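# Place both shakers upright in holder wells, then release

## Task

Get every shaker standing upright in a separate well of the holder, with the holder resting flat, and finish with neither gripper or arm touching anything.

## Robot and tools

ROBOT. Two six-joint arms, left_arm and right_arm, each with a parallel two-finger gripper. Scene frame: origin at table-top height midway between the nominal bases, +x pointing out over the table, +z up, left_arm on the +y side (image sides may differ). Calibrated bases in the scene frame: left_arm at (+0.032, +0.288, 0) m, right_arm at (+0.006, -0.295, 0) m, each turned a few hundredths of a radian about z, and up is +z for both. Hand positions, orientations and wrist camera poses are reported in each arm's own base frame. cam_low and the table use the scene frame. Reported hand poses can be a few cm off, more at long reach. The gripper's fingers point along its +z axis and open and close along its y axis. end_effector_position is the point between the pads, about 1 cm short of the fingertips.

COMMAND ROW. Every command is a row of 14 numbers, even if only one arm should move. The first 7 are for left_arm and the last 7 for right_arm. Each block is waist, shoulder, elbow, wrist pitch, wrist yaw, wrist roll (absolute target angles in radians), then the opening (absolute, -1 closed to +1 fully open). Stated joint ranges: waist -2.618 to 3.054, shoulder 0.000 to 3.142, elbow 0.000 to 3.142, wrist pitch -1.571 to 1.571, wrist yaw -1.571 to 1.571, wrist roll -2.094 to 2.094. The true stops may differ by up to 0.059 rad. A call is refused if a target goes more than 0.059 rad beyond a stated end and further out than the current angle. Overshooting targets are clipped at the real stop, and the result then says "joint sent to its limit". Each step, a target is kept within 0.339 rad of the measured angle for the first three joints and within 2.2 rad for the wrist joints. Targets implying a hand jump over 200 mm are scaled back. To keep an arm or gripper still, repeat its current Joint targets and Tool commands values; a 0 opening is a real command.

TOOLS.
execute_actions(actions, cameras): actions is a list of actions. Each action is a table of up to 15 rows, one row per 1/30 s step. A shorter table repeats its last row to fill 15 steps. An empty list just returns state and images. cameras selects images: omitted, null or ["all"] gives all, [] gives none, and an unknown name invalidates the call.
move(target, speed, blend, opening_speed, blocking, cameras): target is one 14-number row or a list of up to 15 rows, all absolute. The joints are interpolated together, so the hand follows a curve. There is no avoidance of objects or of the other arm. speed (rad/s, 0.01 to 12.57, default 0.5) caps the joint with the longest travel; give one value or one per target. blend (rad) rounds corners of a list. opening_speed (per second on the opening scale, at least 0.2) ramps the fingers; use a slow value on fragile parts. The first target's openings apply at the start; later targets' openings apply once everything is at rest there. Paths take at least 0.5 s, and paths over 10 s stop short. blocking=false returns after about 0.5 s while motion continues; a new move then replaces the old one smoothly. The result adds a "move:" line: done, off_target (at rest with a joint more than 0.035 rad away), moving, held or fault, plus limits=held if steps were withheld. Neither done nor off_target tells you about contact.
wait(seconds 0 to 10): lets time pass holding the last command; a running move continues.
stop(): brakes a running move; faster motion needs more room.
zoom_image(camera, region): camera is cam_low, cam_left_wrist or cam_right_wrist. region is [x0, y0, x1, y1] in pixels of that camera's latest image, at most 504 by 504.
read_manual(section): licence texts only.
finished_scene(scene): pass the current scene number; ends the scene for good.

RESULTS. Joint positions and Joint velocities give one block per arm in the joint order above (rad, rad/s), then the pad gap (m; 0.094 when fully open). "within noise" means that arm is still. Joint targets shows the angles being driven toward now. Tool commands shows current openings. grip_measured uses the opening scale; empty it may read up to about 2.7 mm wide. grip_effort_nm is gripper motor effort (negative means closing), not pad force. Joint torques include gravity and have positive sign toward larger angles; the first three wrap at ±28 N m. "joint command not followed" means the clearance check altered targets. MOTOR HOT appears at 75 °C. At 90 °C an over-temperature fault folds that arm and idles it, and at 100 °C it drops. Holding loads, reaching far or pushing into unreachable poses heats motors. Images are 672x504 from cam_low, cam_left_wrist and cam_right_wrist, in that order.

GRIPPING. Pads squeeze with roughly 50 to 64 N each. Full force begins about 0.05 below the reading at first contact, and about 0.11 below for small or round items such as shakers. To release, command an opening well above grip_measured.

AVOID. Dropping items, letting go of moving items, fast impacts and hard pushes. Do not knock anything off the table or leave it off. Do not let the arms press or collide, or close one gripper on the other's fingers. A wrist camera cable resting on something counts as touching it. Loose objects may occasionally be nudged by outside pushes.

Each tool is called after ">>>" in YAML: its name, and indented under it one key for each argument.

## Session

>>> move:
  target: [-0.55,1.3,2.05,-1.57,0,0,1,0.5,1.3,2.05,-1.57,0,0,1]
  speed: 1.2

Scene clock: 3.03 s.
left_arm: end_effector_position=(+0.2242, -0.1326, +0.4029) grip_measured=+1.000 grip_effort_nm=0.002 end_effector_quat_wxyz=(+0.360, +0.243, +0.896, -0.098) | right_arm: end_effector_position=(+0.2289, +0.1224, +0.4027) grip_measured=+1.000 grip_effort_nm=-0.022 end_effector_quat_wxyz=(+0.361, -0.220, +0.902, +0.089)
Joint positions: left_arm=[-0.544 1.296 2.037 -1.548 -0.009 -0.011 0.094] | right_arm=[0.492 1.296 2.04 -1.553 0.007 0.01 0.094]
Joint velocities: within noise
Joint torques (N m): left_arm=[-0.49 -1.61 5.55 1.55 0.11 0.09] | right_arm=[0.79 -2.03 6.2 0.98 -0.06 -0.12]
Motor temperatures (°C): left_arm=[26 30 28 31 25 26 24] | right_arm=[25 28 30 27 28 25 23]
Heat: left arm: 31 °C; right arm: 30 °C.
Joint targets: left_arm=[-0.550 1.300 2.050 -1.570 0.000 0.000] | right_arm=[0.500 1.300 2.050 -1.570 0.000 0.000]
move: done

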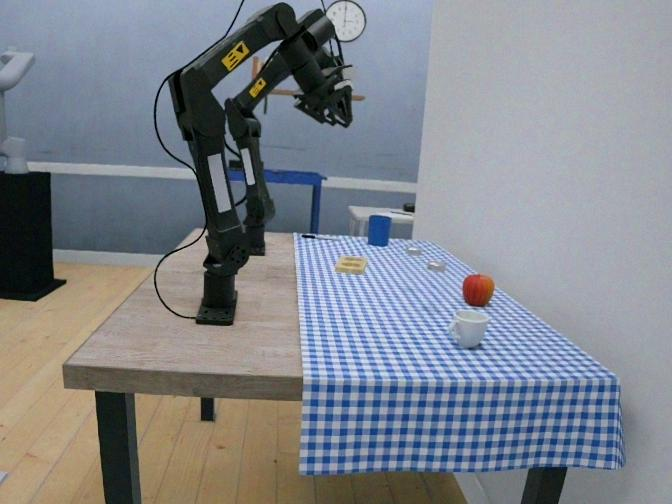

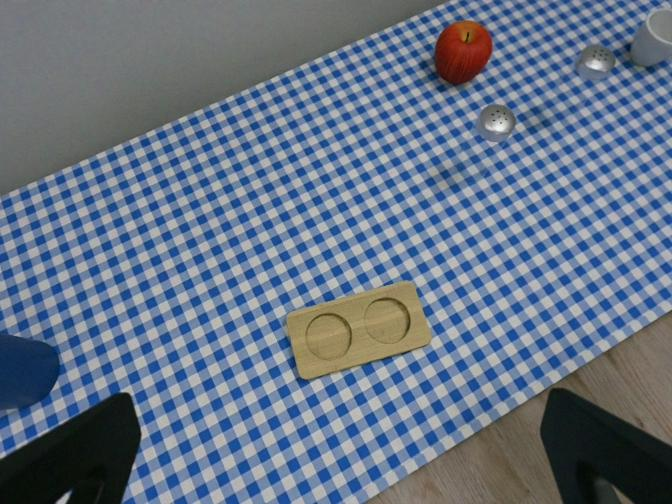

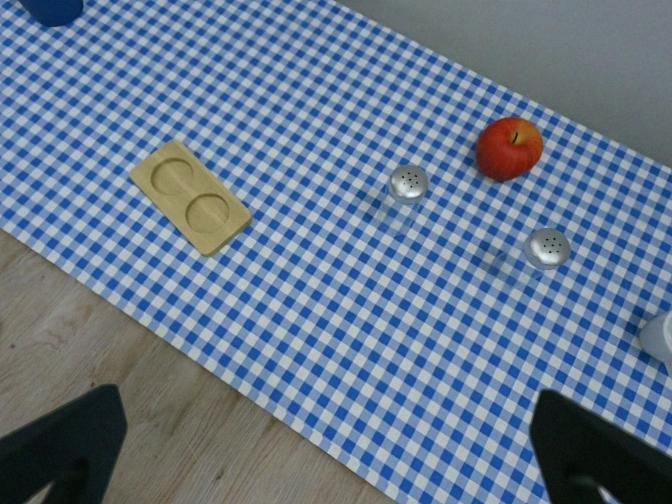

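>>> move:
  target: [-0.55,1.3,2.05,-1.57,0,0,1,0.336,1.352,0.515,0.236,0,0,1]
  speed: 0.8
  cameras: ["cam_right_wrist"]

>>> zoom_image:
  camera: "cam_right_wrist"
  region: [180, 0, 500, 300]

Scene clock: 36.00 s.
left_arm: end_effector_position=(+0.2240, -0.1324, +0.4026) grip_measured=+1.000 grip_effort_nm=0.002 end_effector_quat_wxyz=(+0.359, +0.243, +0.896, -0.098) | right_arm: end_effector_position=(+0.3539, +0.1265, +0.0953) grip_measured=+1.000 grip_effort_nm=-0.032 end_effector_quat_wxyz=(+0.458, -0.146, +0.873, +0.079)
Joint positions: left_arm=[-0.544 1.296 2.037 -1.549 -0.009 -0.011 0.094] | right_arm=[0.343 1.346 0.52 0.223 0.006 0.01 0.094]
Joint velocities: within noise
Joint torques (N m): left_arm=[-0.5 -1.61 5.55 1.55 0.11 0.08] | right_arm=[-0.59 -4.14 6.97 1.47 -0.04 -0.11]
Motor temperatures (°C): left_arm=[26 30 28 34 25 26 24] | right_arm=[25 28 31 28 28 25 23]
Heat: left arm: 34 °C; right arm: 31 °C.
Joint targets: left_arm=[-0.550 1.300 2.050 -1.570 0.000 0.000] | right_arm=[0.336 1.352 0.515 0.236 0.000 0.000]
move: done
Images, in order (width x height): cam_right_wrist 672x504.

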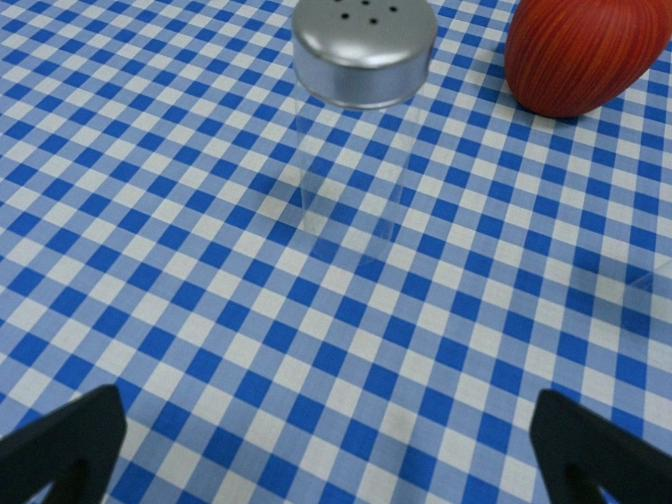

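Scaled by 1.575 from the camera's 672x504 image, which has a finer 960x720 frame.

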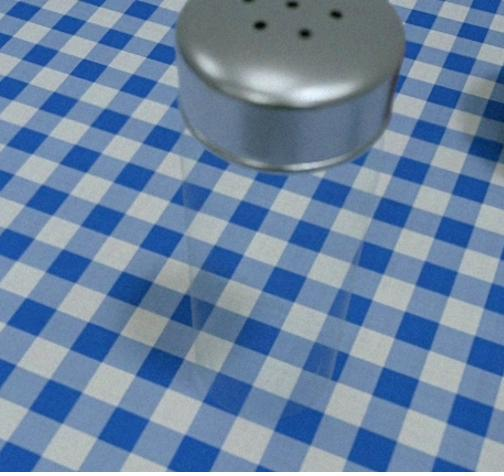

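>>> move:
  target:
    - [-0.55,1.3,2.05,-1.57,0,0,1,0.320,1.352,0.515,0.236,0,0,1]
    - [-0.55,1.3,2.05,-1.57,0,0,1,0.320,1.81,0.95,0.258,0,0,1]
  speed: 0.4

>>> zoom_image:
  camera: "cam_low"
  region: [330, 190, 470, 310]

Scene clock: 55.40 s.
left_arm: end_effector_position=(+0.2239, -0.1324, +0.4026) grip_measured=+1.000 grip_effort_nm=0.002 end_effector_quat_wxyz=(+0.359, +0.243, +0.896, -0.098) | right_arm: end_effector_position=(+0.4594, +0.1558, +0.0842) grip_measured=+1.000 grip_effort_nm=-0.037 end_effector_quat_wxyz=(+0.452, -0.139, +0.878, +0.075)
Joint positions: left_arm=[-0.544 1.296 2.037 -1.55 -0.009 -0.011 0.094] | right_arm=[0.327 1.793 0.928 0.247 0.005 0.01 0.094]
Joint velocities: within noise
Joint torques (N m): left_arm=[-0.5 -1.59 5.57 1.55 0.11 0.08] | right_arm=[-0.61 -7.3 9.33 1.41 -0.02 -0.11]
Motor temperatures (°C): left_arm=[26 29 28 34 25 26 24] | right_arm=[25 29 31 29 28 25 23]
Heat: left arm: 34 °C; right arm: 31 °C.
Joint targets: left_arm=[-0.550 1.300 2.050 -1.570 0.000 0.000] | right_arm=[0.320 1.810 0.950 0.258 0.000 0.000]
move: done

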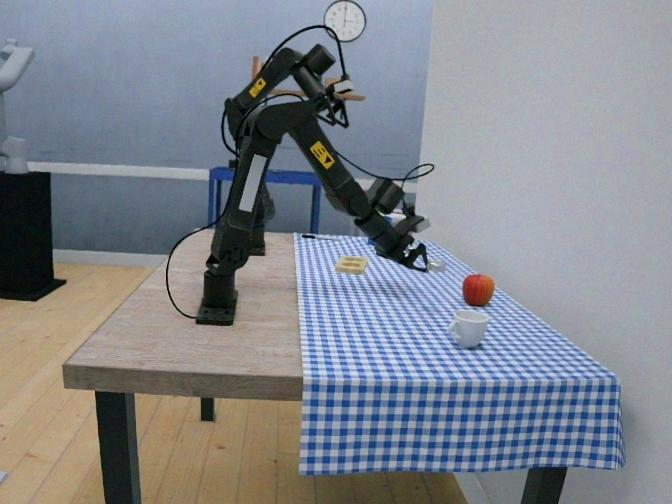

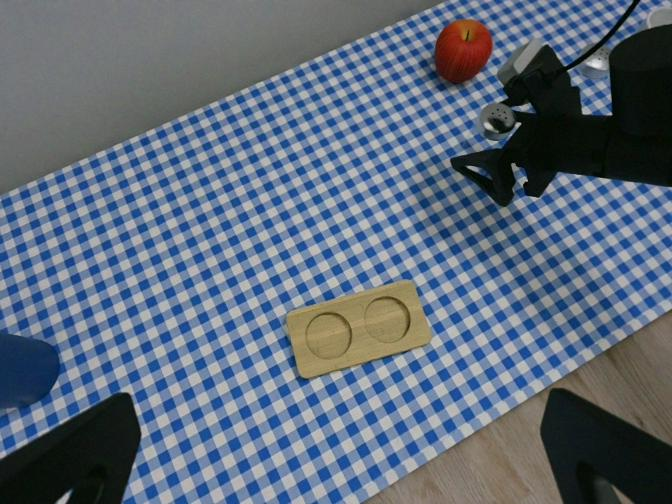

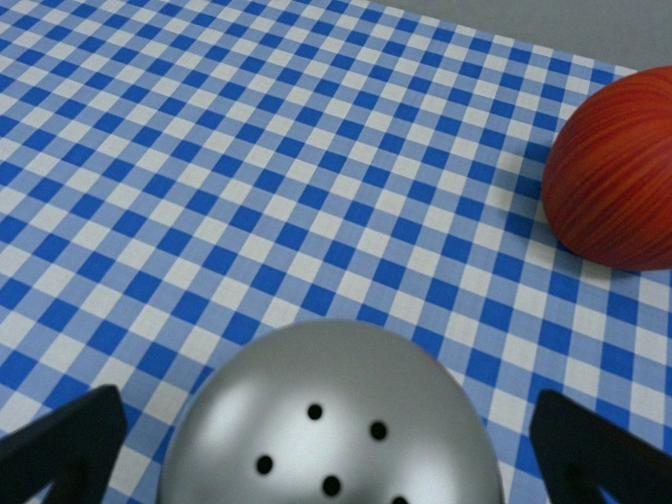

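Scaled by 3.600 from the camera's 672x504 image, which has a finer 960x720 frame.

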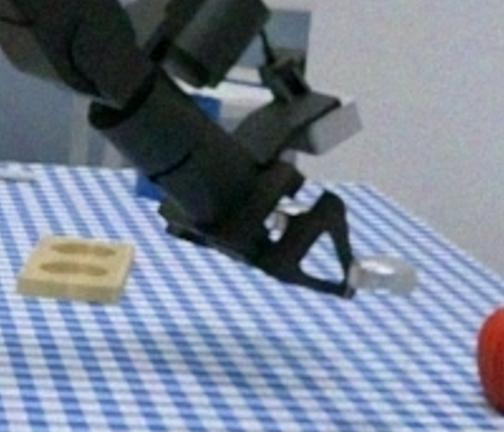

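>>> move:
  target: [-0.55,1.3,2.05,-1.57,0,0,1,0.320,1.794,0.912,0.274,0,0,1]
  speed: 0.15
  cameras: ["cam_right_wrist"]

>>> move:
  target: [-0.55,1.3,2.05,-1.57,0,0,1,0.320,1.794,0.912,0.274,0,0,-0.35]
  opening_speed: 0.5
  cameras: ["cam_right_wrist"]

Scene clock: 71.57 s.
left_arm: end_effector_position=(+0.2239, -0.1324, +0.4026) grip_measured=+1.000 grip_effort_nm=-0.002 end_effector_quat_wxyz=(+0.359, +0.243, +0.896, -0.098) | right_arm: end_effector_position=(+0.4597, +0.1559, +0.0846) grip_measured=+1.000 grip_effort_nm=-0.027 end_effector_quat_wxyz=(+0.455, -0.139, +0.876, +0.075)
Joint positions: left_arm=[-0.544 1.296 2.037 -1.55 -0.009 -0.011 0.094] | right_arm=[0.327 1.793 0.922 0.26 0.005 0.01 0.094]
Joint velocities: within noise
Joint torques (N m): left_arm=[-0.49 -1.59 5.53 1.55 0.11 0.09] | right_arm=[-0.61 -8.46 6.3 1.46 -0.03 -0.11]
Motor temperatures (°C): left_arm=[26 29 28 35 25 26 24] | right_arm=[25 29 33 30 28 25 23]
Heat: left arm: 35 °C; right arm: 33 °C.
Joint targets: left_arm=[-0.550 1.300 2.050 -1.570 0.000 0.000] | right_arm=[0.320 1.794 0.912 0.274 0.000 0.000]
move: done
Images, in order (width x height): cam_right_wrist 672x504.

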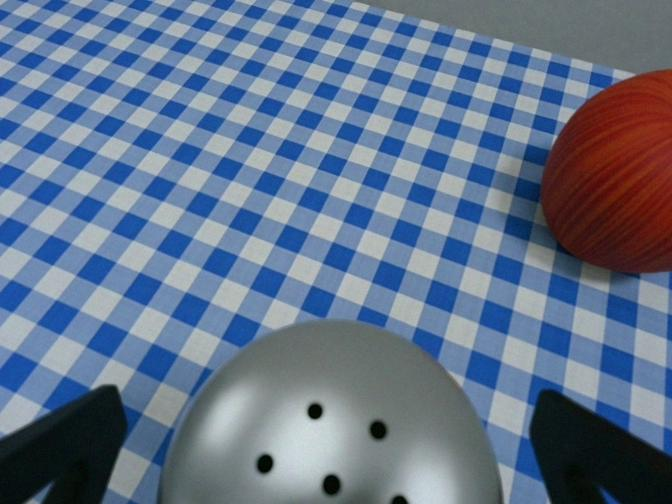

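Scene clock: 74.47 s.
left_arm: end_effector_position=(+0.2239, -0.1324, +0.4026) grip_measured=+1.000 grip_effort_nm=0.002 end_effector_quat_wxyz=(+0.359, +0.243, +0.896, -0.098) | right_arm: end_effector_position=(+0.4598, +0.1560, +0.0848) grip_measured=-0.136 grip_effort_nm=-1.057 end_effector_quat_wxyz=(+0.456, -0.139, +0.876, +0.075)
Joint positions: left_arm=[-0.544 1.296 2.037 -1.55 -0.009 -0.011 0.094] | right_arm=[0.327 1.793 0.922 0.261 0.005 0.009 0.041]
Joint velocities: within noise
Joint torques (N m): left_arm=[-0.5 -1.59 5.56 1.55 0.12 0.09] | right_arm=[-0.61 -8.46 6.31 1.44 -0.03 -0.11]
Motor temperatures (°C): left_arm=[26 29 28 35 25 26 24] | right_arm=[25 30 32 30 28 25 24]
Heat: left arm: 35 °C; right arm: 32 °C.
Joint targets: left_arm=[-0.550 1.300 2.050 -1.570 0.000 0.000] | right_arm=[0.320 1.794 0.912 0.274 0.000 0.000]
move: done
Images, in order (width x height): cam_right_wrist 672x504.

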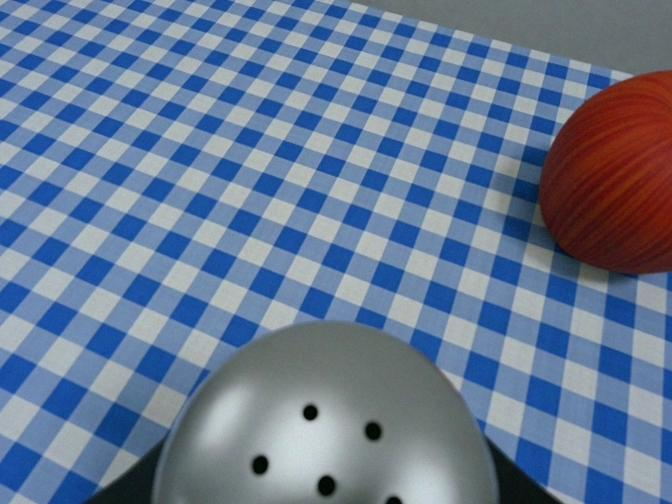

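>>> move:
  target:
    - [-0.55,1.3,2.05,-1.57,0,0,1,0.320,1.63,1.2,-0.16,0,0,-0.35]
    - [-0.55,1.3,2.05,-1.57,0,0,1,0.85,1.476,1.37,-0.86,0,0,-0.35]
  speed: 0.6

Scene clock: 89.37 s.
left_arm: end_effector_position=(+0.2239, -0.1324, +0.4025) grip_measured=+1.000 grip_effort_nm=-0.002 end_effector_quat_wxyz=(+0.359, +0.243, +0.896, -0.098) | right_arm: end_effector_position=(+0.2523, +0.2882, +0.1879) grip_measured=-0.136 grip_effort_nm=-1.057 end_effector_quat_wxyz=(+0.244, -0.393, +0.880, +0.112)
Joint positions: left_arm=[-0.544 1.296 2.037 -1.55 -0.009 -0.011 0.094] | right_arm=[0.849 1.507 1.34 -0.86 -0.001 0.009 0.041]
Joint velocities: within noise
Joint torques (N m): left_arm=[-0.49 -1.57 5.56 1.55 0.11 0.08] | right_arm=[0.16 -8.91 10.8 0.85 0.04 -0.11]
Motor temperatures (°C): left_arm=[26 29 29 35 25 26 24] | right_arm=[25 31 32 30 28 25 24]
Heat: left arm: 35 °C; right arm: 32 °C.
Joint targets: left_arm=[-0.550 1.300 2.050 -1.570 0.000 0.000] | right_arm=[0.850 1.476 1.370 -0.860 0.000 0.000]
move: done

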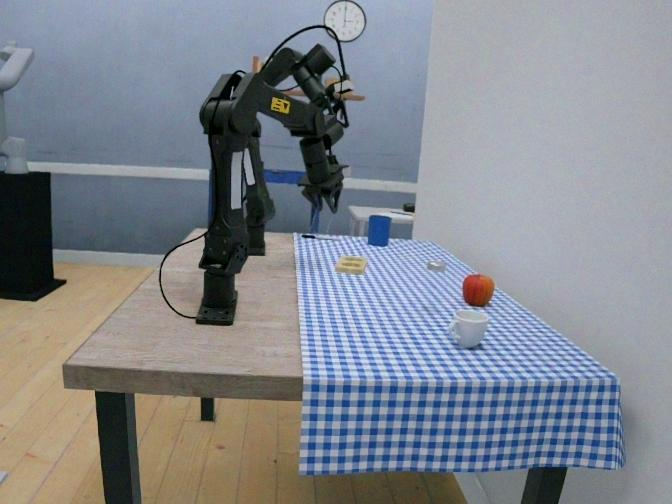

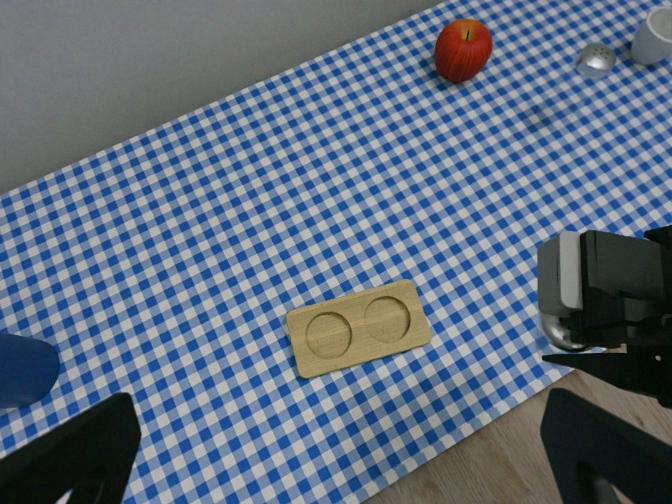

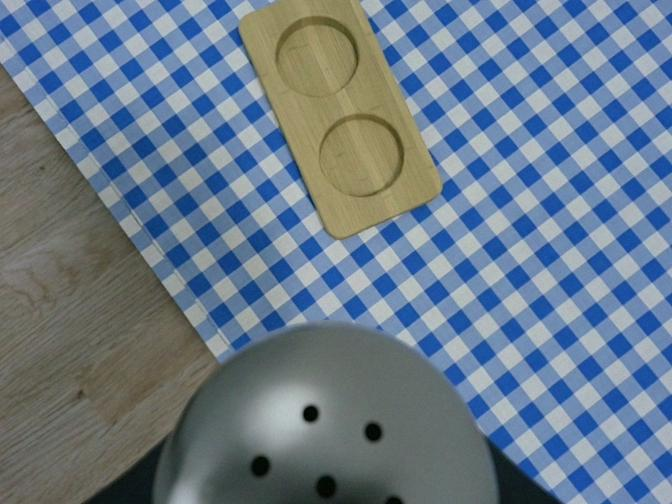

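>>> move:
  target: [-0.55,1.3,2.05,-1.57,0,0,1,0.876,1.99,1.52,-0.09,0,0,-0.35]
  speed: 0.5

>>> zoom_image:
  camera: "cam_left_wrist"
  region: [230, 200, 510, 410]

Scene clock: 111.20 s.
left_arm: end_effector_position=(+0.2239, -0.1324, +0.4025) grip_measured=+1.000 grip_effort_nm=0.002 end_effector_quat_wxyz=(+0.359, +0.243, +0.896, -0.098) | right_arm: end_effector_position=(+0.3677, +0.4363, +0.1501) grip_measured=-0.136 grip_effort_nm=-1.057 end_effector_quat_wxyz=(+0.410, -0.371, +0.810, +0.193)
Joint positions: left_arm=[-0.544 1.296 2.037 -1.55 -0.009 -0.011 0.094] | right_arm=[0.868 1.983 1.486 -0.132 -0.001 0.009 0.041]
Joint velocities: within noise
Joint torques (N m): left_arm=[-0.49 -1.59 5.55 1.56 0.11 0.08] | right_arm=[0.76 -10.48 11.49 1.67 0.04 -0.11]
Motor temperatures (°C): left_arm=[26 29 29 35 25 26 24] | right_arm=[25 31 32 30 28 25 25]
Heat: left arm: 35 °C; right arm: 32 °C.
Joint targets: left_arm=[-0.550 1.300 2.050 -1.570 0.000 0.000] | right_arm=[0.876 1.990 1.520 -0.090 0.000 0.000]
move: off_target (right_arm); right_arm: the wrist pitch is farthest, 0.042 rad from its target

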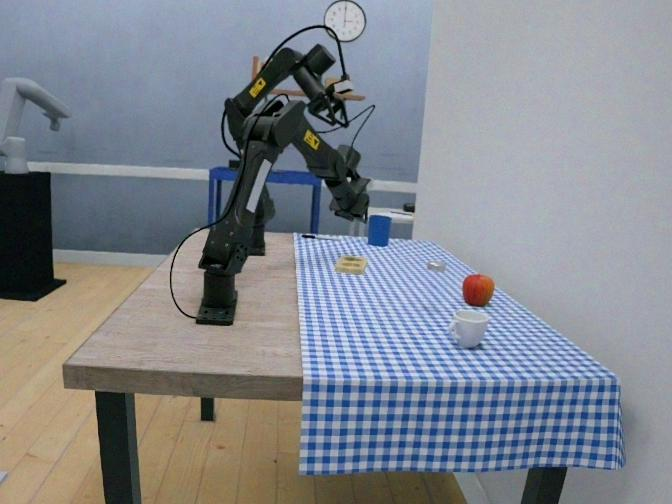

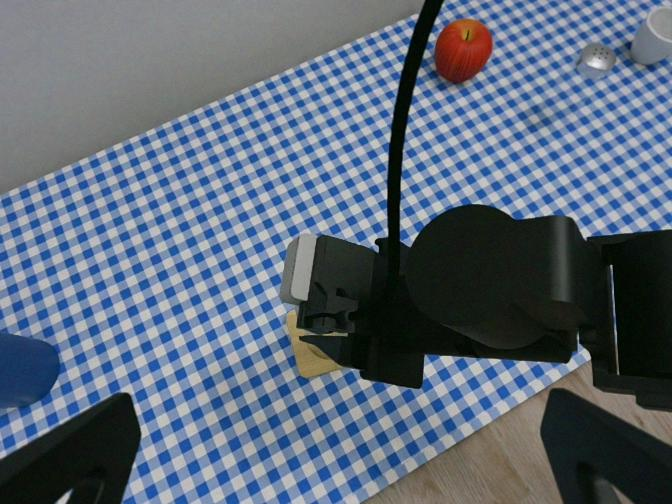

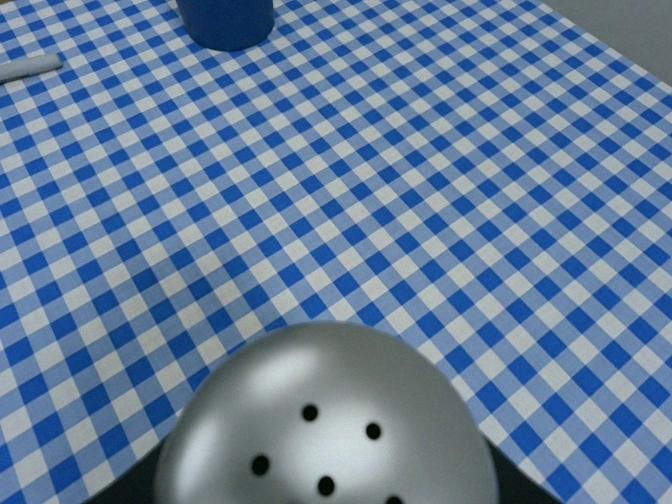

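Scaled by 1.800 from the camera's 672x504 image, which has a finer 960x720 frame.

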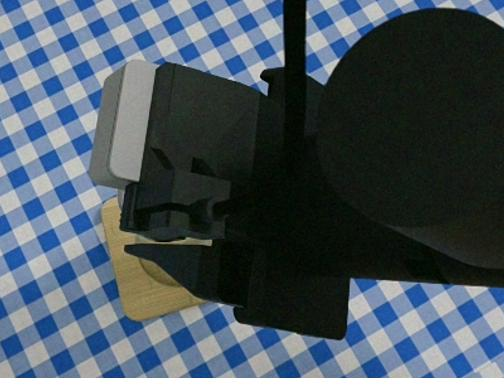

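>>> move:
  target: [-0.40,0.487,0.732,-0.945,0,0,1,0.876,1.99,1.52,-0.09,0,0,-0.35]
  speed: 0.8
  cameras: ["cam_left_wrist"]

Scene clock: 129.00 s.
left_arm: end_effector_position=(+0.1831, -0.0761, +0.1979) grip_measured=+1.000 grip_effort_nm=0.002 end_effector_quat_wxyz=(+0.403, +0.178, +0.894, -0.081) | right_arm: end_effector_position=(+0.3677, +0.4364, +0.1502) grip_measured=-0.136 grip_effort_nm=-1.057 end_effector_quat_wxyz=(+0.410, -0.371, +0.810, +0.193)
Joint positions: left_arm=[-0.407 0.501 0.743 -0.964 -0.008 -0.011 0.094] | right_arm=[0.868 1.983 1.486 -0.132 -0.001 0.009 0.041]
Joint velocities: within noise
Joint torques (N m): left_arm=[0.51 0.88 5.72 2.04 0.1 0.09] | right_arm=[0.75 -10.48 11.49 1.7 0.04 -0.11]
Motor temperatures (°C): left_arm=[26 29 29 36 25 26 24] | right_arm=[25 32 32 32 28 25 25]
Heat: left arm: 36 °C; right arm: 32 °C.
Joint targets: left_arm=[-0.400 0.487 0.732 -0.945 0.000 0.000] | right_arm=[0.876 1.990 1.520 -0.090 0.000 0.000]
move: off_target (right_arm); right_arm: the wrist pitch is farthest, 0.042 rad from its target
Images, in order (width x height): cam_left_wrist 672x504.

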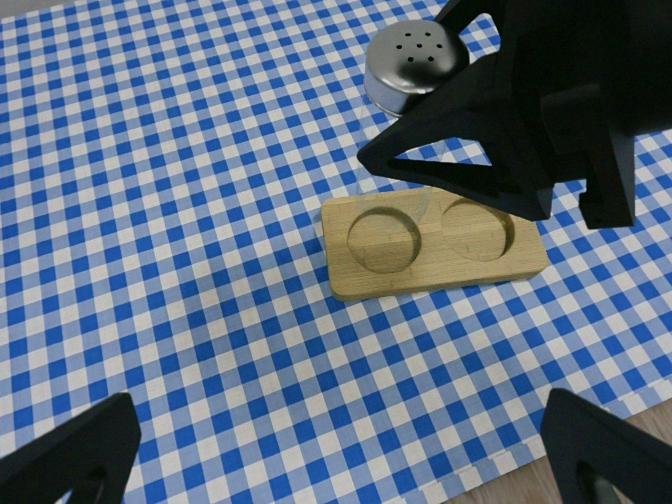

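>>> move:
  target: [-0.40,0.487,0.732,-0.945,0,0,1,0.849,2.025,1.42,0.06,0,0,-0.35]
  speed: 0.2
  cameras: ["cam_left_wrist","cam_right_wrist"]

>>> zoom_image:
  camera: "cam_left_wrist"
  region: [300, 60, 560, 320]

Scene clock: 188.43 s.
left_arm: end_effector_position=(+0.1832, -0.0762, +0.1981) grip_measured=+1.000 grip_effort_nm=-0.002 end_effector_quat_wxyz=(+0.404, +0.178, +0.894, -0.082) | right_arm: end_effector_position=(+0.3787, +0.4371, +0.1345) grip_measured=-0.136 grip_effort_nm=-1.057 end_effector_quat_wxyz=(+0.433, -0.361, +0.801, +0.200)
Joint positions: left_arm=[-0.407 0.501 0.743 -0.963 -0.008 -0.011 0.094] | right_arm=[0.855 2.014 1.421 0.017 -0.001 0.009 0.041]
Joint velocities: within noise
Joint torques (N m): left_arm=[0.5 0.87 5.72 2.05 0.11 0.08] | right_arm=[-0.51 -10.35 7.94 1.77 0.04 -0.11]
Motor temperatures (°C): left_arm=[26 28 30 41 25 26 24] | right_arm=[25 34 33 35 28 25 25]
Heat: left arm: 41 °C; right arm: 35 °C.
Joint targets: left_arm=[-0.400 0.487 0.732 -0.945 0.000 0.000] | right_arm=[0.849 2.025 1.420 0.060 0.000 0.000]
move: off_target (right_arm); right_arm: the wrist pitch is farthest, 0.043 rad from its target
Images, in order (width x height): cam_left_wrist 672x504, cam_right_wrist 672x504.

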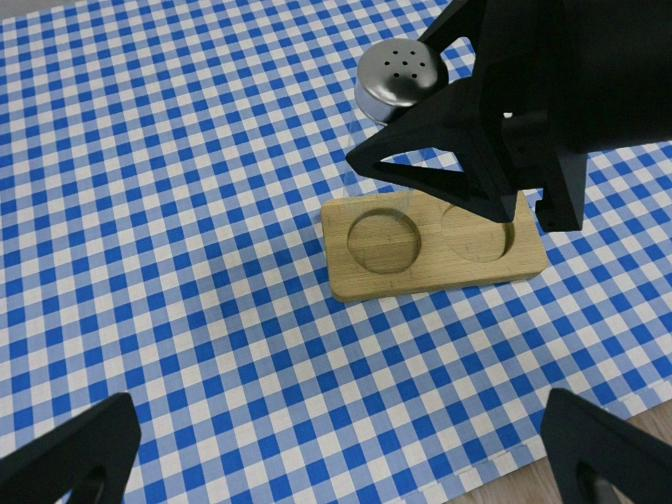

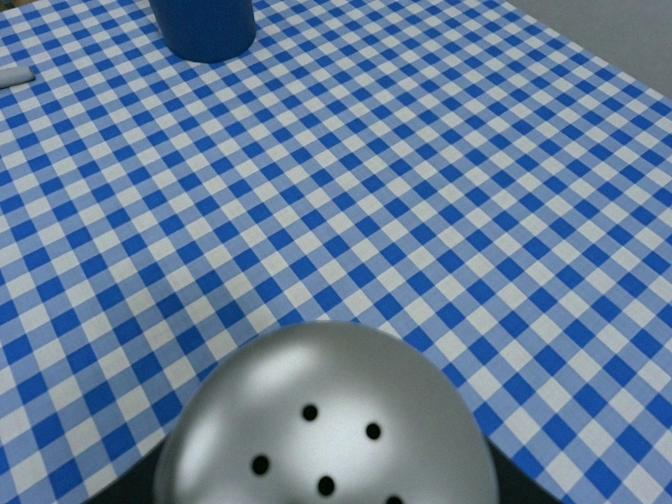

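Scaled by 1.938 from the camera's 672x504 image, which has a finer 960x720 frame.

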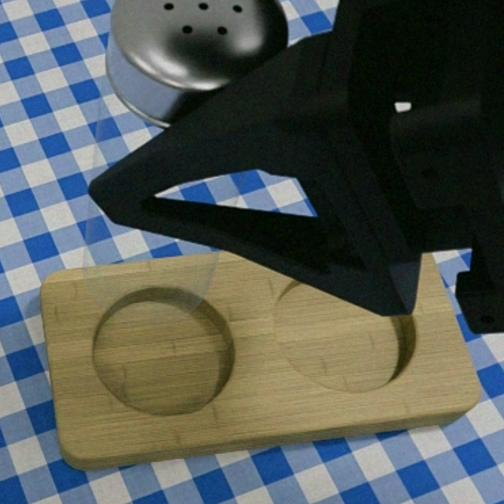

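>>> move:
  target: [-0.40,0.487,0.732,-0.945,0,0,1,0.841,2.037,1.385,0.083,0,0,-0.35]
  speed: 0.15
  cameras: ["cam_left_wrist"]

>>> zoom_image:
  camera: "cam_left_wrist"
  region: [320, 140, 480, 300]

Scene clock: 218.23 s.
left_arm: end_effector_position=(+0.1833, -0.0762, +0.1982) grip_measured=+1.000 grip_effort_nm=0.002 end_effector_quat_wxyz=(+0.404, +0.178, +0.894, -0.082) | right_arm: end_effector_position=(+0.3784, +0.4314, +0.1183) grip_measured=-0.136 grip_effort_nm=-1.053 end_effector_quat_wxyz=(+0.425, -0.360, +0.807, +0.195)
Joint positions: left_arm=[-0.407 0.501 0.743 -0.963 -0.008 -0.011 0.094] | right_arm=[0.849 2.025 1.387 0.04 -0.001 0.009 0.041]
Joint velocities: within noise
Joint torques (N m): left_arm=[0.5 0.88 5.72 2.04 0.1 0.08] | right_arm=[-0.7 -10.22 7.76 1.72 0.04 -0.11]
Motor temperatures (°C): left_arm=[26 28 31 43 25 26 24] | right_arm=[25 39 33 35 28 25 26]
Heat: left arm: 43 °C; right arm: 39 °C.
Joint targets: left_arm=[-0.400 0.487 0.732 -0.945 0.000 0.000] | right_arm=[0.841 2.037 1.385 0.083 0.000 0.000]
move: off_target (right_arm); right_arm: the wrist pitch is farthest, 0.043 rad from its target
Images, in order (width x height): cam_left_wrist 672x504.

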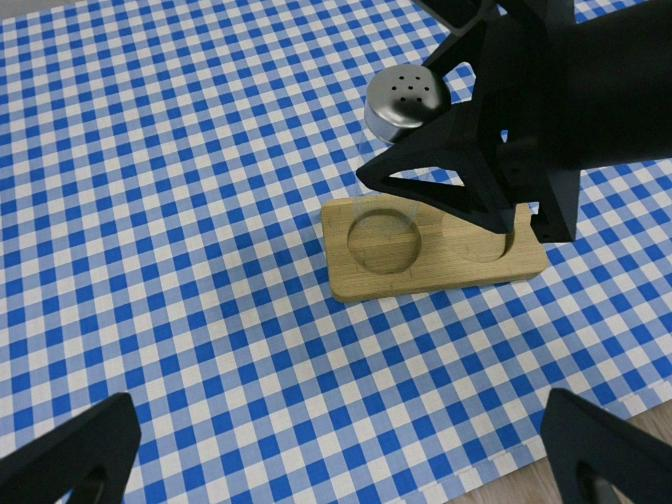

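Scaled by 3.150 from the camera's 672x504 image, which has a finer 960x720 frame.

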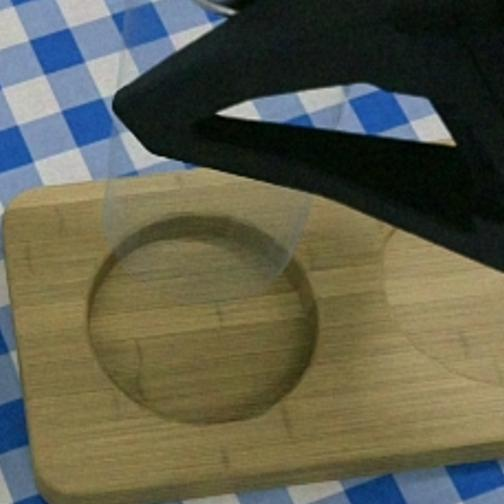

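>>> move:
  target: [-0.40,0.487,0.732,-0.945,0,0,1,0.839,2.035,1.357,0.1,0,0,-0.35]
  speed: 0.12
  cameras: ["cam_left_wrist"]

>>> zoom_image:
  camera: "cam_left_wrist"
  region: [320, 140, 480, 300]

Scene clock: 276.73 s.
left_arm: end_effector_position=(+0.1833, -0.0763, +0.1983) grip_measured=+1.000 grip_effort_nm=0.002 end_effector_quat_wxyz=(+0.404, +0.178, +0.893, -0.082) | right_arm: end_effector_position=(+0.3756, +0.4283, +0.1100) grip_measured=-0.136 grip_effort_nm=-1.057 end_effector_quat_wxyz=(+0.421, -0.361, +0.809, +0.193)
Joint positions: left_arm=[-0.407 0.501 0.743 -0.963 -0.008 -0.011 0.094] | right_arm=[0.849 2.025 1.36 0.057 -0.001 0.009 0.041]
Joint velocities: within noise
Joint torques (N m): left_arm=[0.5 0.88 5.72 2.04 0.1 0.08] | right_arm=[-0.88 -10.32 7.58 1.73 0.04 -0.11]
Motor temperatures (°C): left_arm=[26 28 31 44 25 26 24] | right_arm=[25 40 33 35 28 25 26]
Heat: left arm: 44 °C; right arm: 40 °C.
Joint targets: left_arm=[-0.400 0.487 0.732 -0.945 0.000 0.000] | right_arm=[0.839 2.035 1.357 0.100 0.000 0.000]
move: off_target (right_arm); right_arm: the wrist pitch is farthest, 0.043 rad from its target
Images, in order (width x height): cam_left_wrist 672x504.

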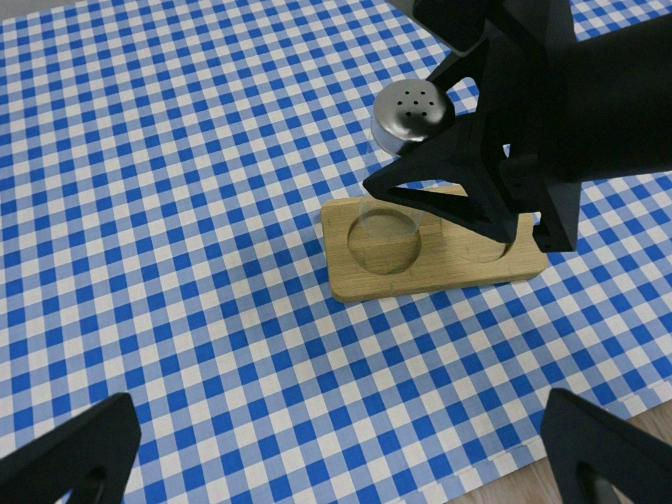

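Scaled by 3.150 from the camera's 672x504 image, which has a finer 960x720 frame.

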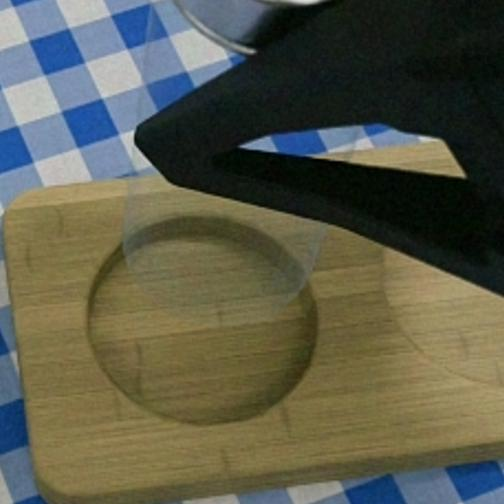

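>>> zoom_image:
  camera: "cam_left_wrist"
  region: [345, 185, 435, 275]

Scaled by 5.600 from the camera's 672x504 image, which has a finer 960x720 frame.

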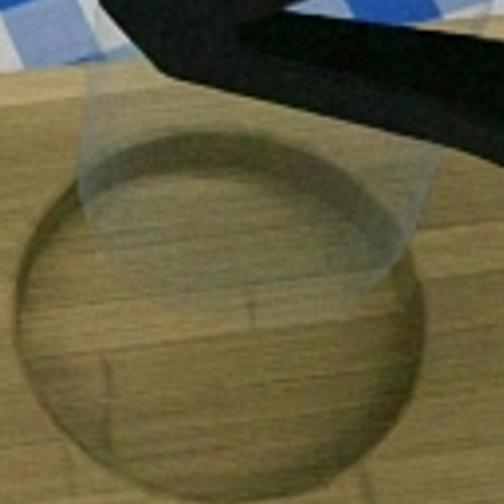

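>>> move:
  target: [-0.40,0.487,0.732,-0.945,0,0,1,0.875,2.019,1.337,0.105,0,0,-0.35]
  speed: 0.12
  cameras: ["cam_left_wrist"]

>>> zoom_image:
  camera: "cam_left_wrist"
  region: [345, 185, 435, 275]

Scene clock: 308.60 s.
left_arm: end_effector_position=(+0.1834, -0.0763, +0.1983) grip_measured=+1.000 grip_effort_nm=0.002 end_effector_quat_wxyz=(+0.404, +0.178, +0.893, -0.082) | right_arm: end_effector_position=(+0.3632, +0.4334, +0.1026) grip_measured=-0.136 grip_effort_nm=-1.053 end_effector_quat_wxyz=(+0.413, -0.372, +0.808, +0.195)
Joint positions: left_arm=[-0.407 0.501 0.743 -0.962 -0.008 -0.011 0.094] | right_arm=[0.871 2.025 1.34 0.063 -0.001 0.009 0.041]
Joint velocities: within noise
Joint torques (N m): left_arm=[0.5 0.9 5.72 2.03 0.11 0.08] | right_arm=[0.38 -11.43 7.49 1.72 0.04 -0.11]
Motor temperatures (°C): left_arm=[26 28 31 45 25 26 24] | right_arm=[25 41 33 37 28 25 26]
Heat: left arm: 45 °C; right arm: 41 °C.
Joint targets: left_arm=[-0.400 0.487 0.732 -0.945 0.000 0.000] | right_arm=[0.875 2.019 1.337 0.105 0.000 0.000]
move: off_target (right_arm); right_arm: the wrist pitch is farthest, 0.042 rad from its target
Images, in order (width x height): cam_left_wrist 672x504.

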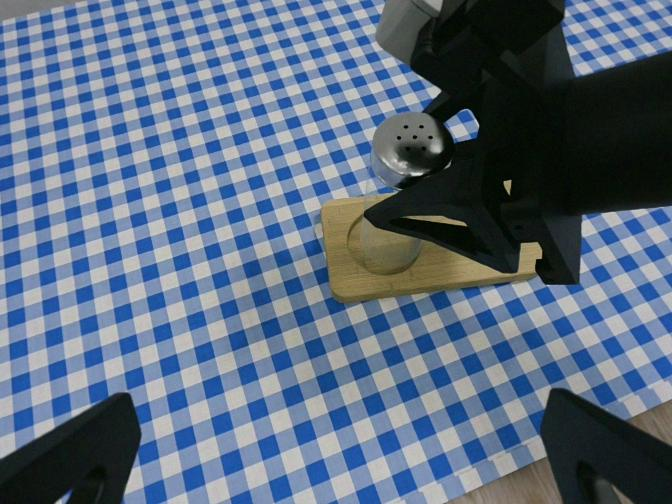

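Scaled by 5.600 from the camera's 672x504 image, which has a finer 960x720 frame.

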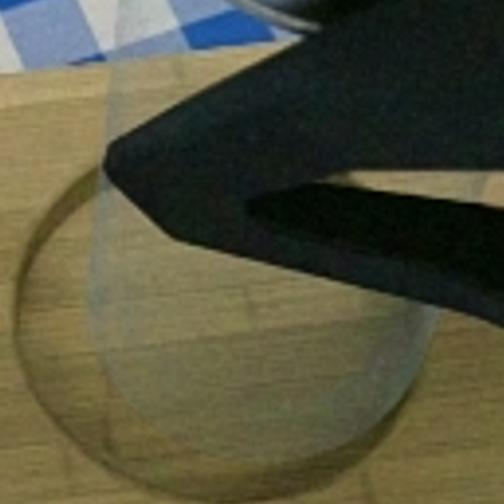

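>>> move:
  target: [-0.40,0.487,0.732,-0.945,0,0,1,0.881,2.045,1.36,0.11,0,0,-0.35]
  speed: 0.12
  cameras: ["cam_left_wrist"]

>>> zoom_image:
  camera: "cam_left_wrist"
  region: [345, 185, 435, 275]

Scene clock: 320.10 s.
left_arm: end_effector_position=(+0.1834, -0.0763, +0.1983) grip_measured=+1.000 grip_effort_nm=0.007 end_effector_quat_wxyz=(+0.404, +0.178, +0.893, -0.082) | right_arm: end_effector_position=(+0.3637, +0.4340, +0.1004) grip_measured=-0.136 grip_effort_nm=-1.057 end_effector_quat_wxyz=(+0.413, -0.372, +0.808, +0.195)
Joint positions: left_arm=[-0.407 0.501 0.743 -0.962 -0.008 -0.011 0.094] | right_arm=[0.871 2.031 1.34 0.069 -0.001 0.009 0.041]
Joint velocities: within noise
Joint torques (N m): left_arm=[0.51 0.9 5.72 2.03 0.11 0.08] | right_arm=[0.96 -10 9.68 1.7 0.04 -0.11]
Motor temperatures (°C): left_arm=[26 28 31 45 25 26 24] | right_arm=[25 42 33 37 28 25 26]
Heat: left arm: 45 °C; right arm: 42 °C.
Joint targets: left_arm=[-0.400 0.487 0.732 -0.945 0.000 0.000] | right_arm=[0.881 2.045 1.360 0.110 0.000 0.000]
move: off_target (right_arm); right_arm: the wrist pitch is farthest, 0.041 rad from its target
Images, in order (width x height): cam_left_wrist 672x504.

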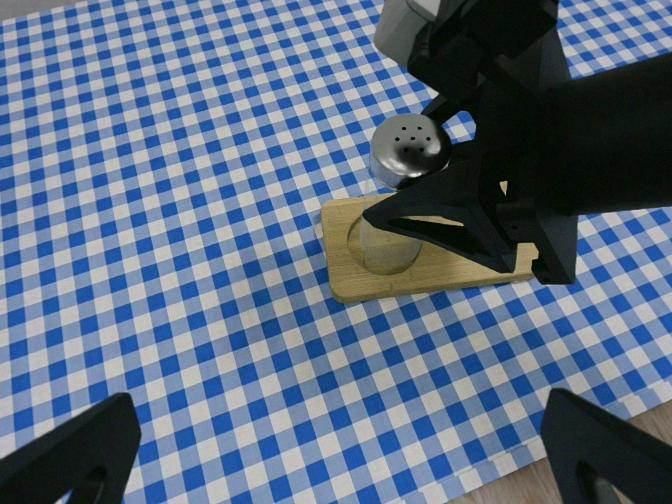

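Scaled by 5.600 from the camera's 672x504 image, which has a finer 960x720 frame.

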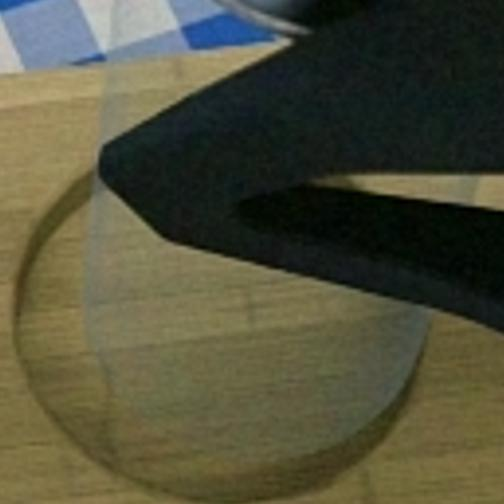

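>>> move:
  target: [-0.40,0.487,0.732,-0.945,0,0,1,0.881,2.045,1.395,0.08,0,0,-0.35]
  speed: 0.12
  cameras: ["cam_left_wrist"]

>>> zoom_image:
  camera: "cam_left_wrist"
  region: [345, 185, 435, 275]

Scene clock: 331.93 s.
left_arm: end_effector_position=(+0.1834, -0.0763, +0.1983) grip_measured=+1.000 grip_effort_nm=0.002 end_effector_quat_wxyz=(+0.404, +0.178, +0.893, -0.082) | right_arm: end_effector_position=(+0.3672, +0.4382, +0.1099) grip_measured=-0.136 grip_effort_nm=-1.053 end_effector_quat_wxyz=(+0.421, -0.370, +0.804, +0.199)
Joint positions: left_arm=[-0.407 0.501 0.743 -0.962 -0.008 -0.011 0.094] | right_arm=[0.871 2.031 1.363 0.066 -0.001 0.009 0.041]
Joint velocities: within noise
Joint torques (N m): left_arm=[0.5 0.88 5.74 2.03 0.1 0.08] | right_arm=[0.96 -10.09 10.88 1.45 0.04 -0.11]
Motor temperatures (°C): left_arm=[26 28 31 45 25 26 24] | right_arm=[25 42 33 37 28 25 26]
Heat: left arm: 45 °C; right arm: 42 °C.
Joint targets: left_arm=[-0.400 0.487 0.732 -0.945 0.000 0.000] | right_arm=[0.881 2.045 1.395 0.080 0.000 0.000]
move: done
Images, in order (width x height): cam_left_wrist 672x504.

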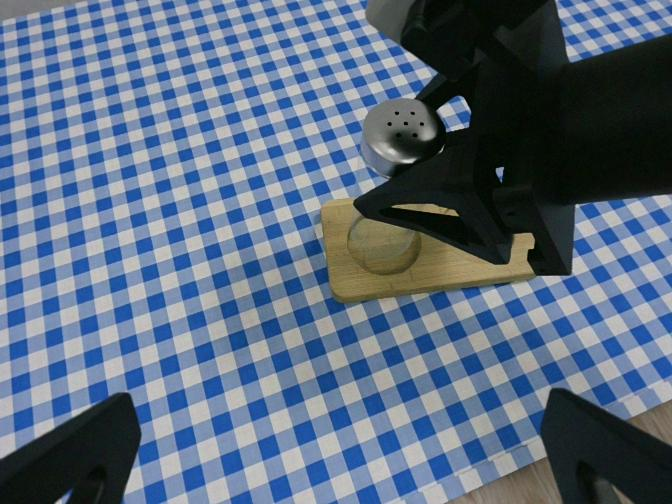

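Scaled by 5.600 from the camera's 672x504 image, which has a finer 960x720 frame.

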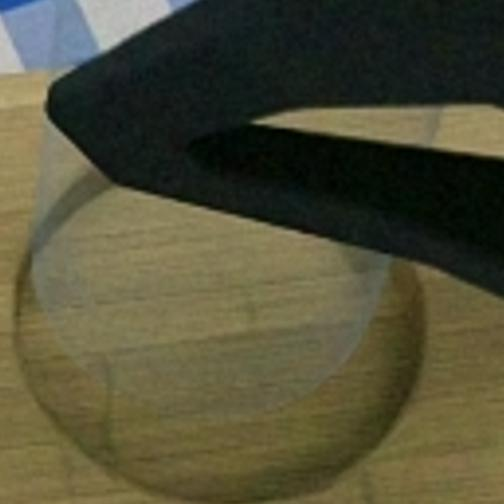

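>>> move:
  target: [-0.40,0.487,0.732,-0.945,0,0,1,0.885,2.056,1.343,0.131,0,0,-0.35]
  speed: 0.08
  cameras: ["cam_left_wrist"]

>>> zoom_image:
  camera: "cam_left_wrist"
  region: [345, 185, 435, 275]

Scene clock: 344.67 s.
left_arm: end_effector_position=(+0.1835, -0.0763, +0.1984) grip_measured=+1.000 grip_effort_nm=0.007 end_effector_quat_wxyz=(+0.405, +0.178, +0.893, -0.082) | right_arm: end_effector_position=(+0.3634, +0.4394, +0.1004) grip_measured=-0.136 grip_effort_nm=-1.057 end_effector_quat_wxyz=(+0.418, -0.373, +0.804, +0.199)
Joint positions: left_arm=[-0.407 0.501 0.743 -0.962 -0.008 -0.011 0.094] | right_arm=[0.878 2.043 1.346 0.089 -0.001 0.009 0.041]
Joint velocities: within noise
Joint torques (N m): left_arm=[0.51 0.88 5.75 2.03 0.1 0.08] | right_arm=[0.75 -10.14 7.53 1.69 0.04 -0.11]
Motor temperatures (°C): left_arm=[26 27 31 46 25 26 24] | right_arm=[25 42 33 36 28 25 26]
Heat: left arm: 46 °C; right arm: 42 °C.
Joint targets: left_arm=[-0.400 0.487 0.732 -0.945 0.000 0.000] | right_arm=[0.885 2.056 1.343 0.131 0.000 0.000]
move: off_target (right_arm); right_arm: the wrist pitch is farthest, 0.042 rad from its target
Images, in order (width x height): cam_left_wrist 672x504.

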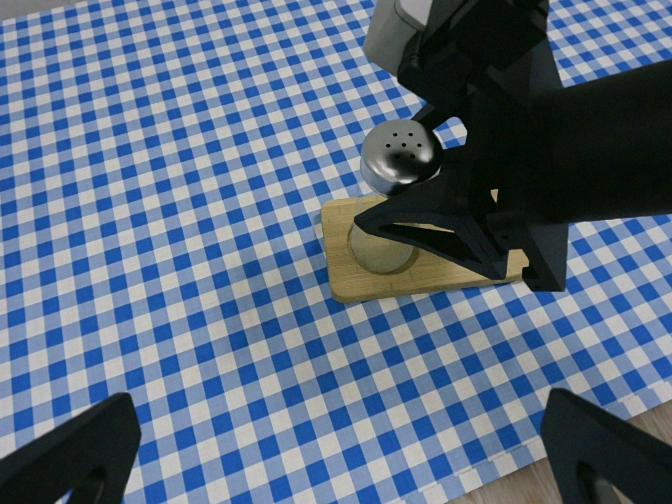

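Scaled by 5.600 from the camera's 672x504 image, which has a finer 960x720 frame.

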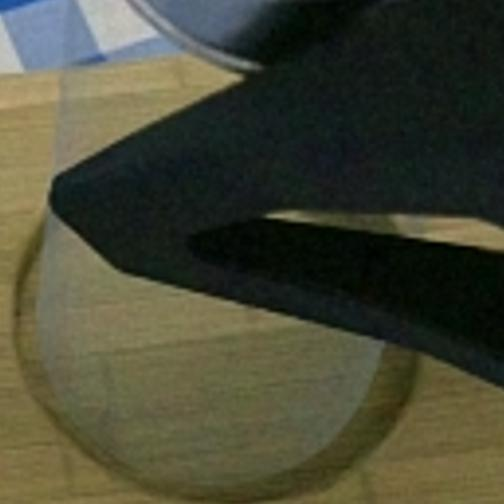

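>>> move:
  target: [-0.40,0.487,0.732,-0.945,0,0,1,0.882,2.071,1.334,0.153,0,0,-0.35]
  speed: 0.06
  cameras: ["cam_left_wrist"]

>>> zoom_image:
  camera: "cam_left_wrist"
  region: [345, 185, 435, 275]

Scene clock: 355.47 s.
left_arm: end_effector_position=(+0.1835, -0.0763, +0.1984) grip_measured=+1.000 grip_effort_nm=-0.002 end_effector_quat_wxyz=(+0.405, +0.178, +0.893, -0.082) | right_arm: end_effector_position=(+0.3639, +0.4400, +0.0938) grip_measured=-0.136 grip_effort_nm=-1.053 end_effector_quat_wxyz=(+0.418, -0.373, +0.804, +0.199)
Joint positions: left_arm=[-0.407 0.501 0.743 -0.962 -0.008 -0.011 0.094] | right_arm=[0.878 2.056 1.337 0.111 -0.001 0.009 0.041]
Joint velocities: within noise
Joint torques (N m): left_arm=[0.53 0.88 5.74 2.03 0.11 0.08] | right_arm=[0.46 -10.09 7.41 1.73 0.04 -0.11]
Motor temperatures (°C): left_arm=[26 27 31 46 25 26 24] | right_arm=[25 42 32 37 28 25 26]
Heat: left arm: 46 °C; right arm: 42 °C.
Joint targets: left_arm=[-0.400 0.487 0.732 -0.945 0.000 0.000] | right_arm=[0.882 2.071 1.334 0.153 0.000 0.000]
move: off_target (right_arm); right_arm: the wrist pitch is farthest, 0.042 rad from its target
Images, in order (width x height): cam_left_wrist 672x504.

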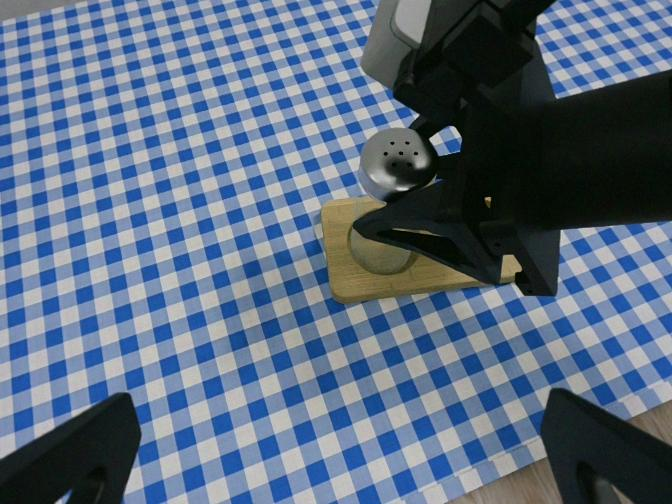

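Scaled by 5.600 from the camera's 672x504 image, which has a finer 960x720 frame.

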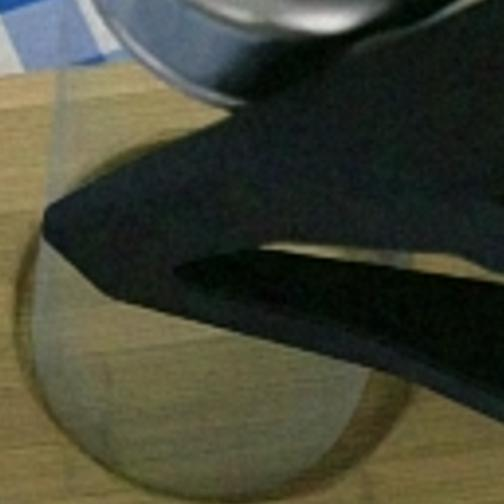

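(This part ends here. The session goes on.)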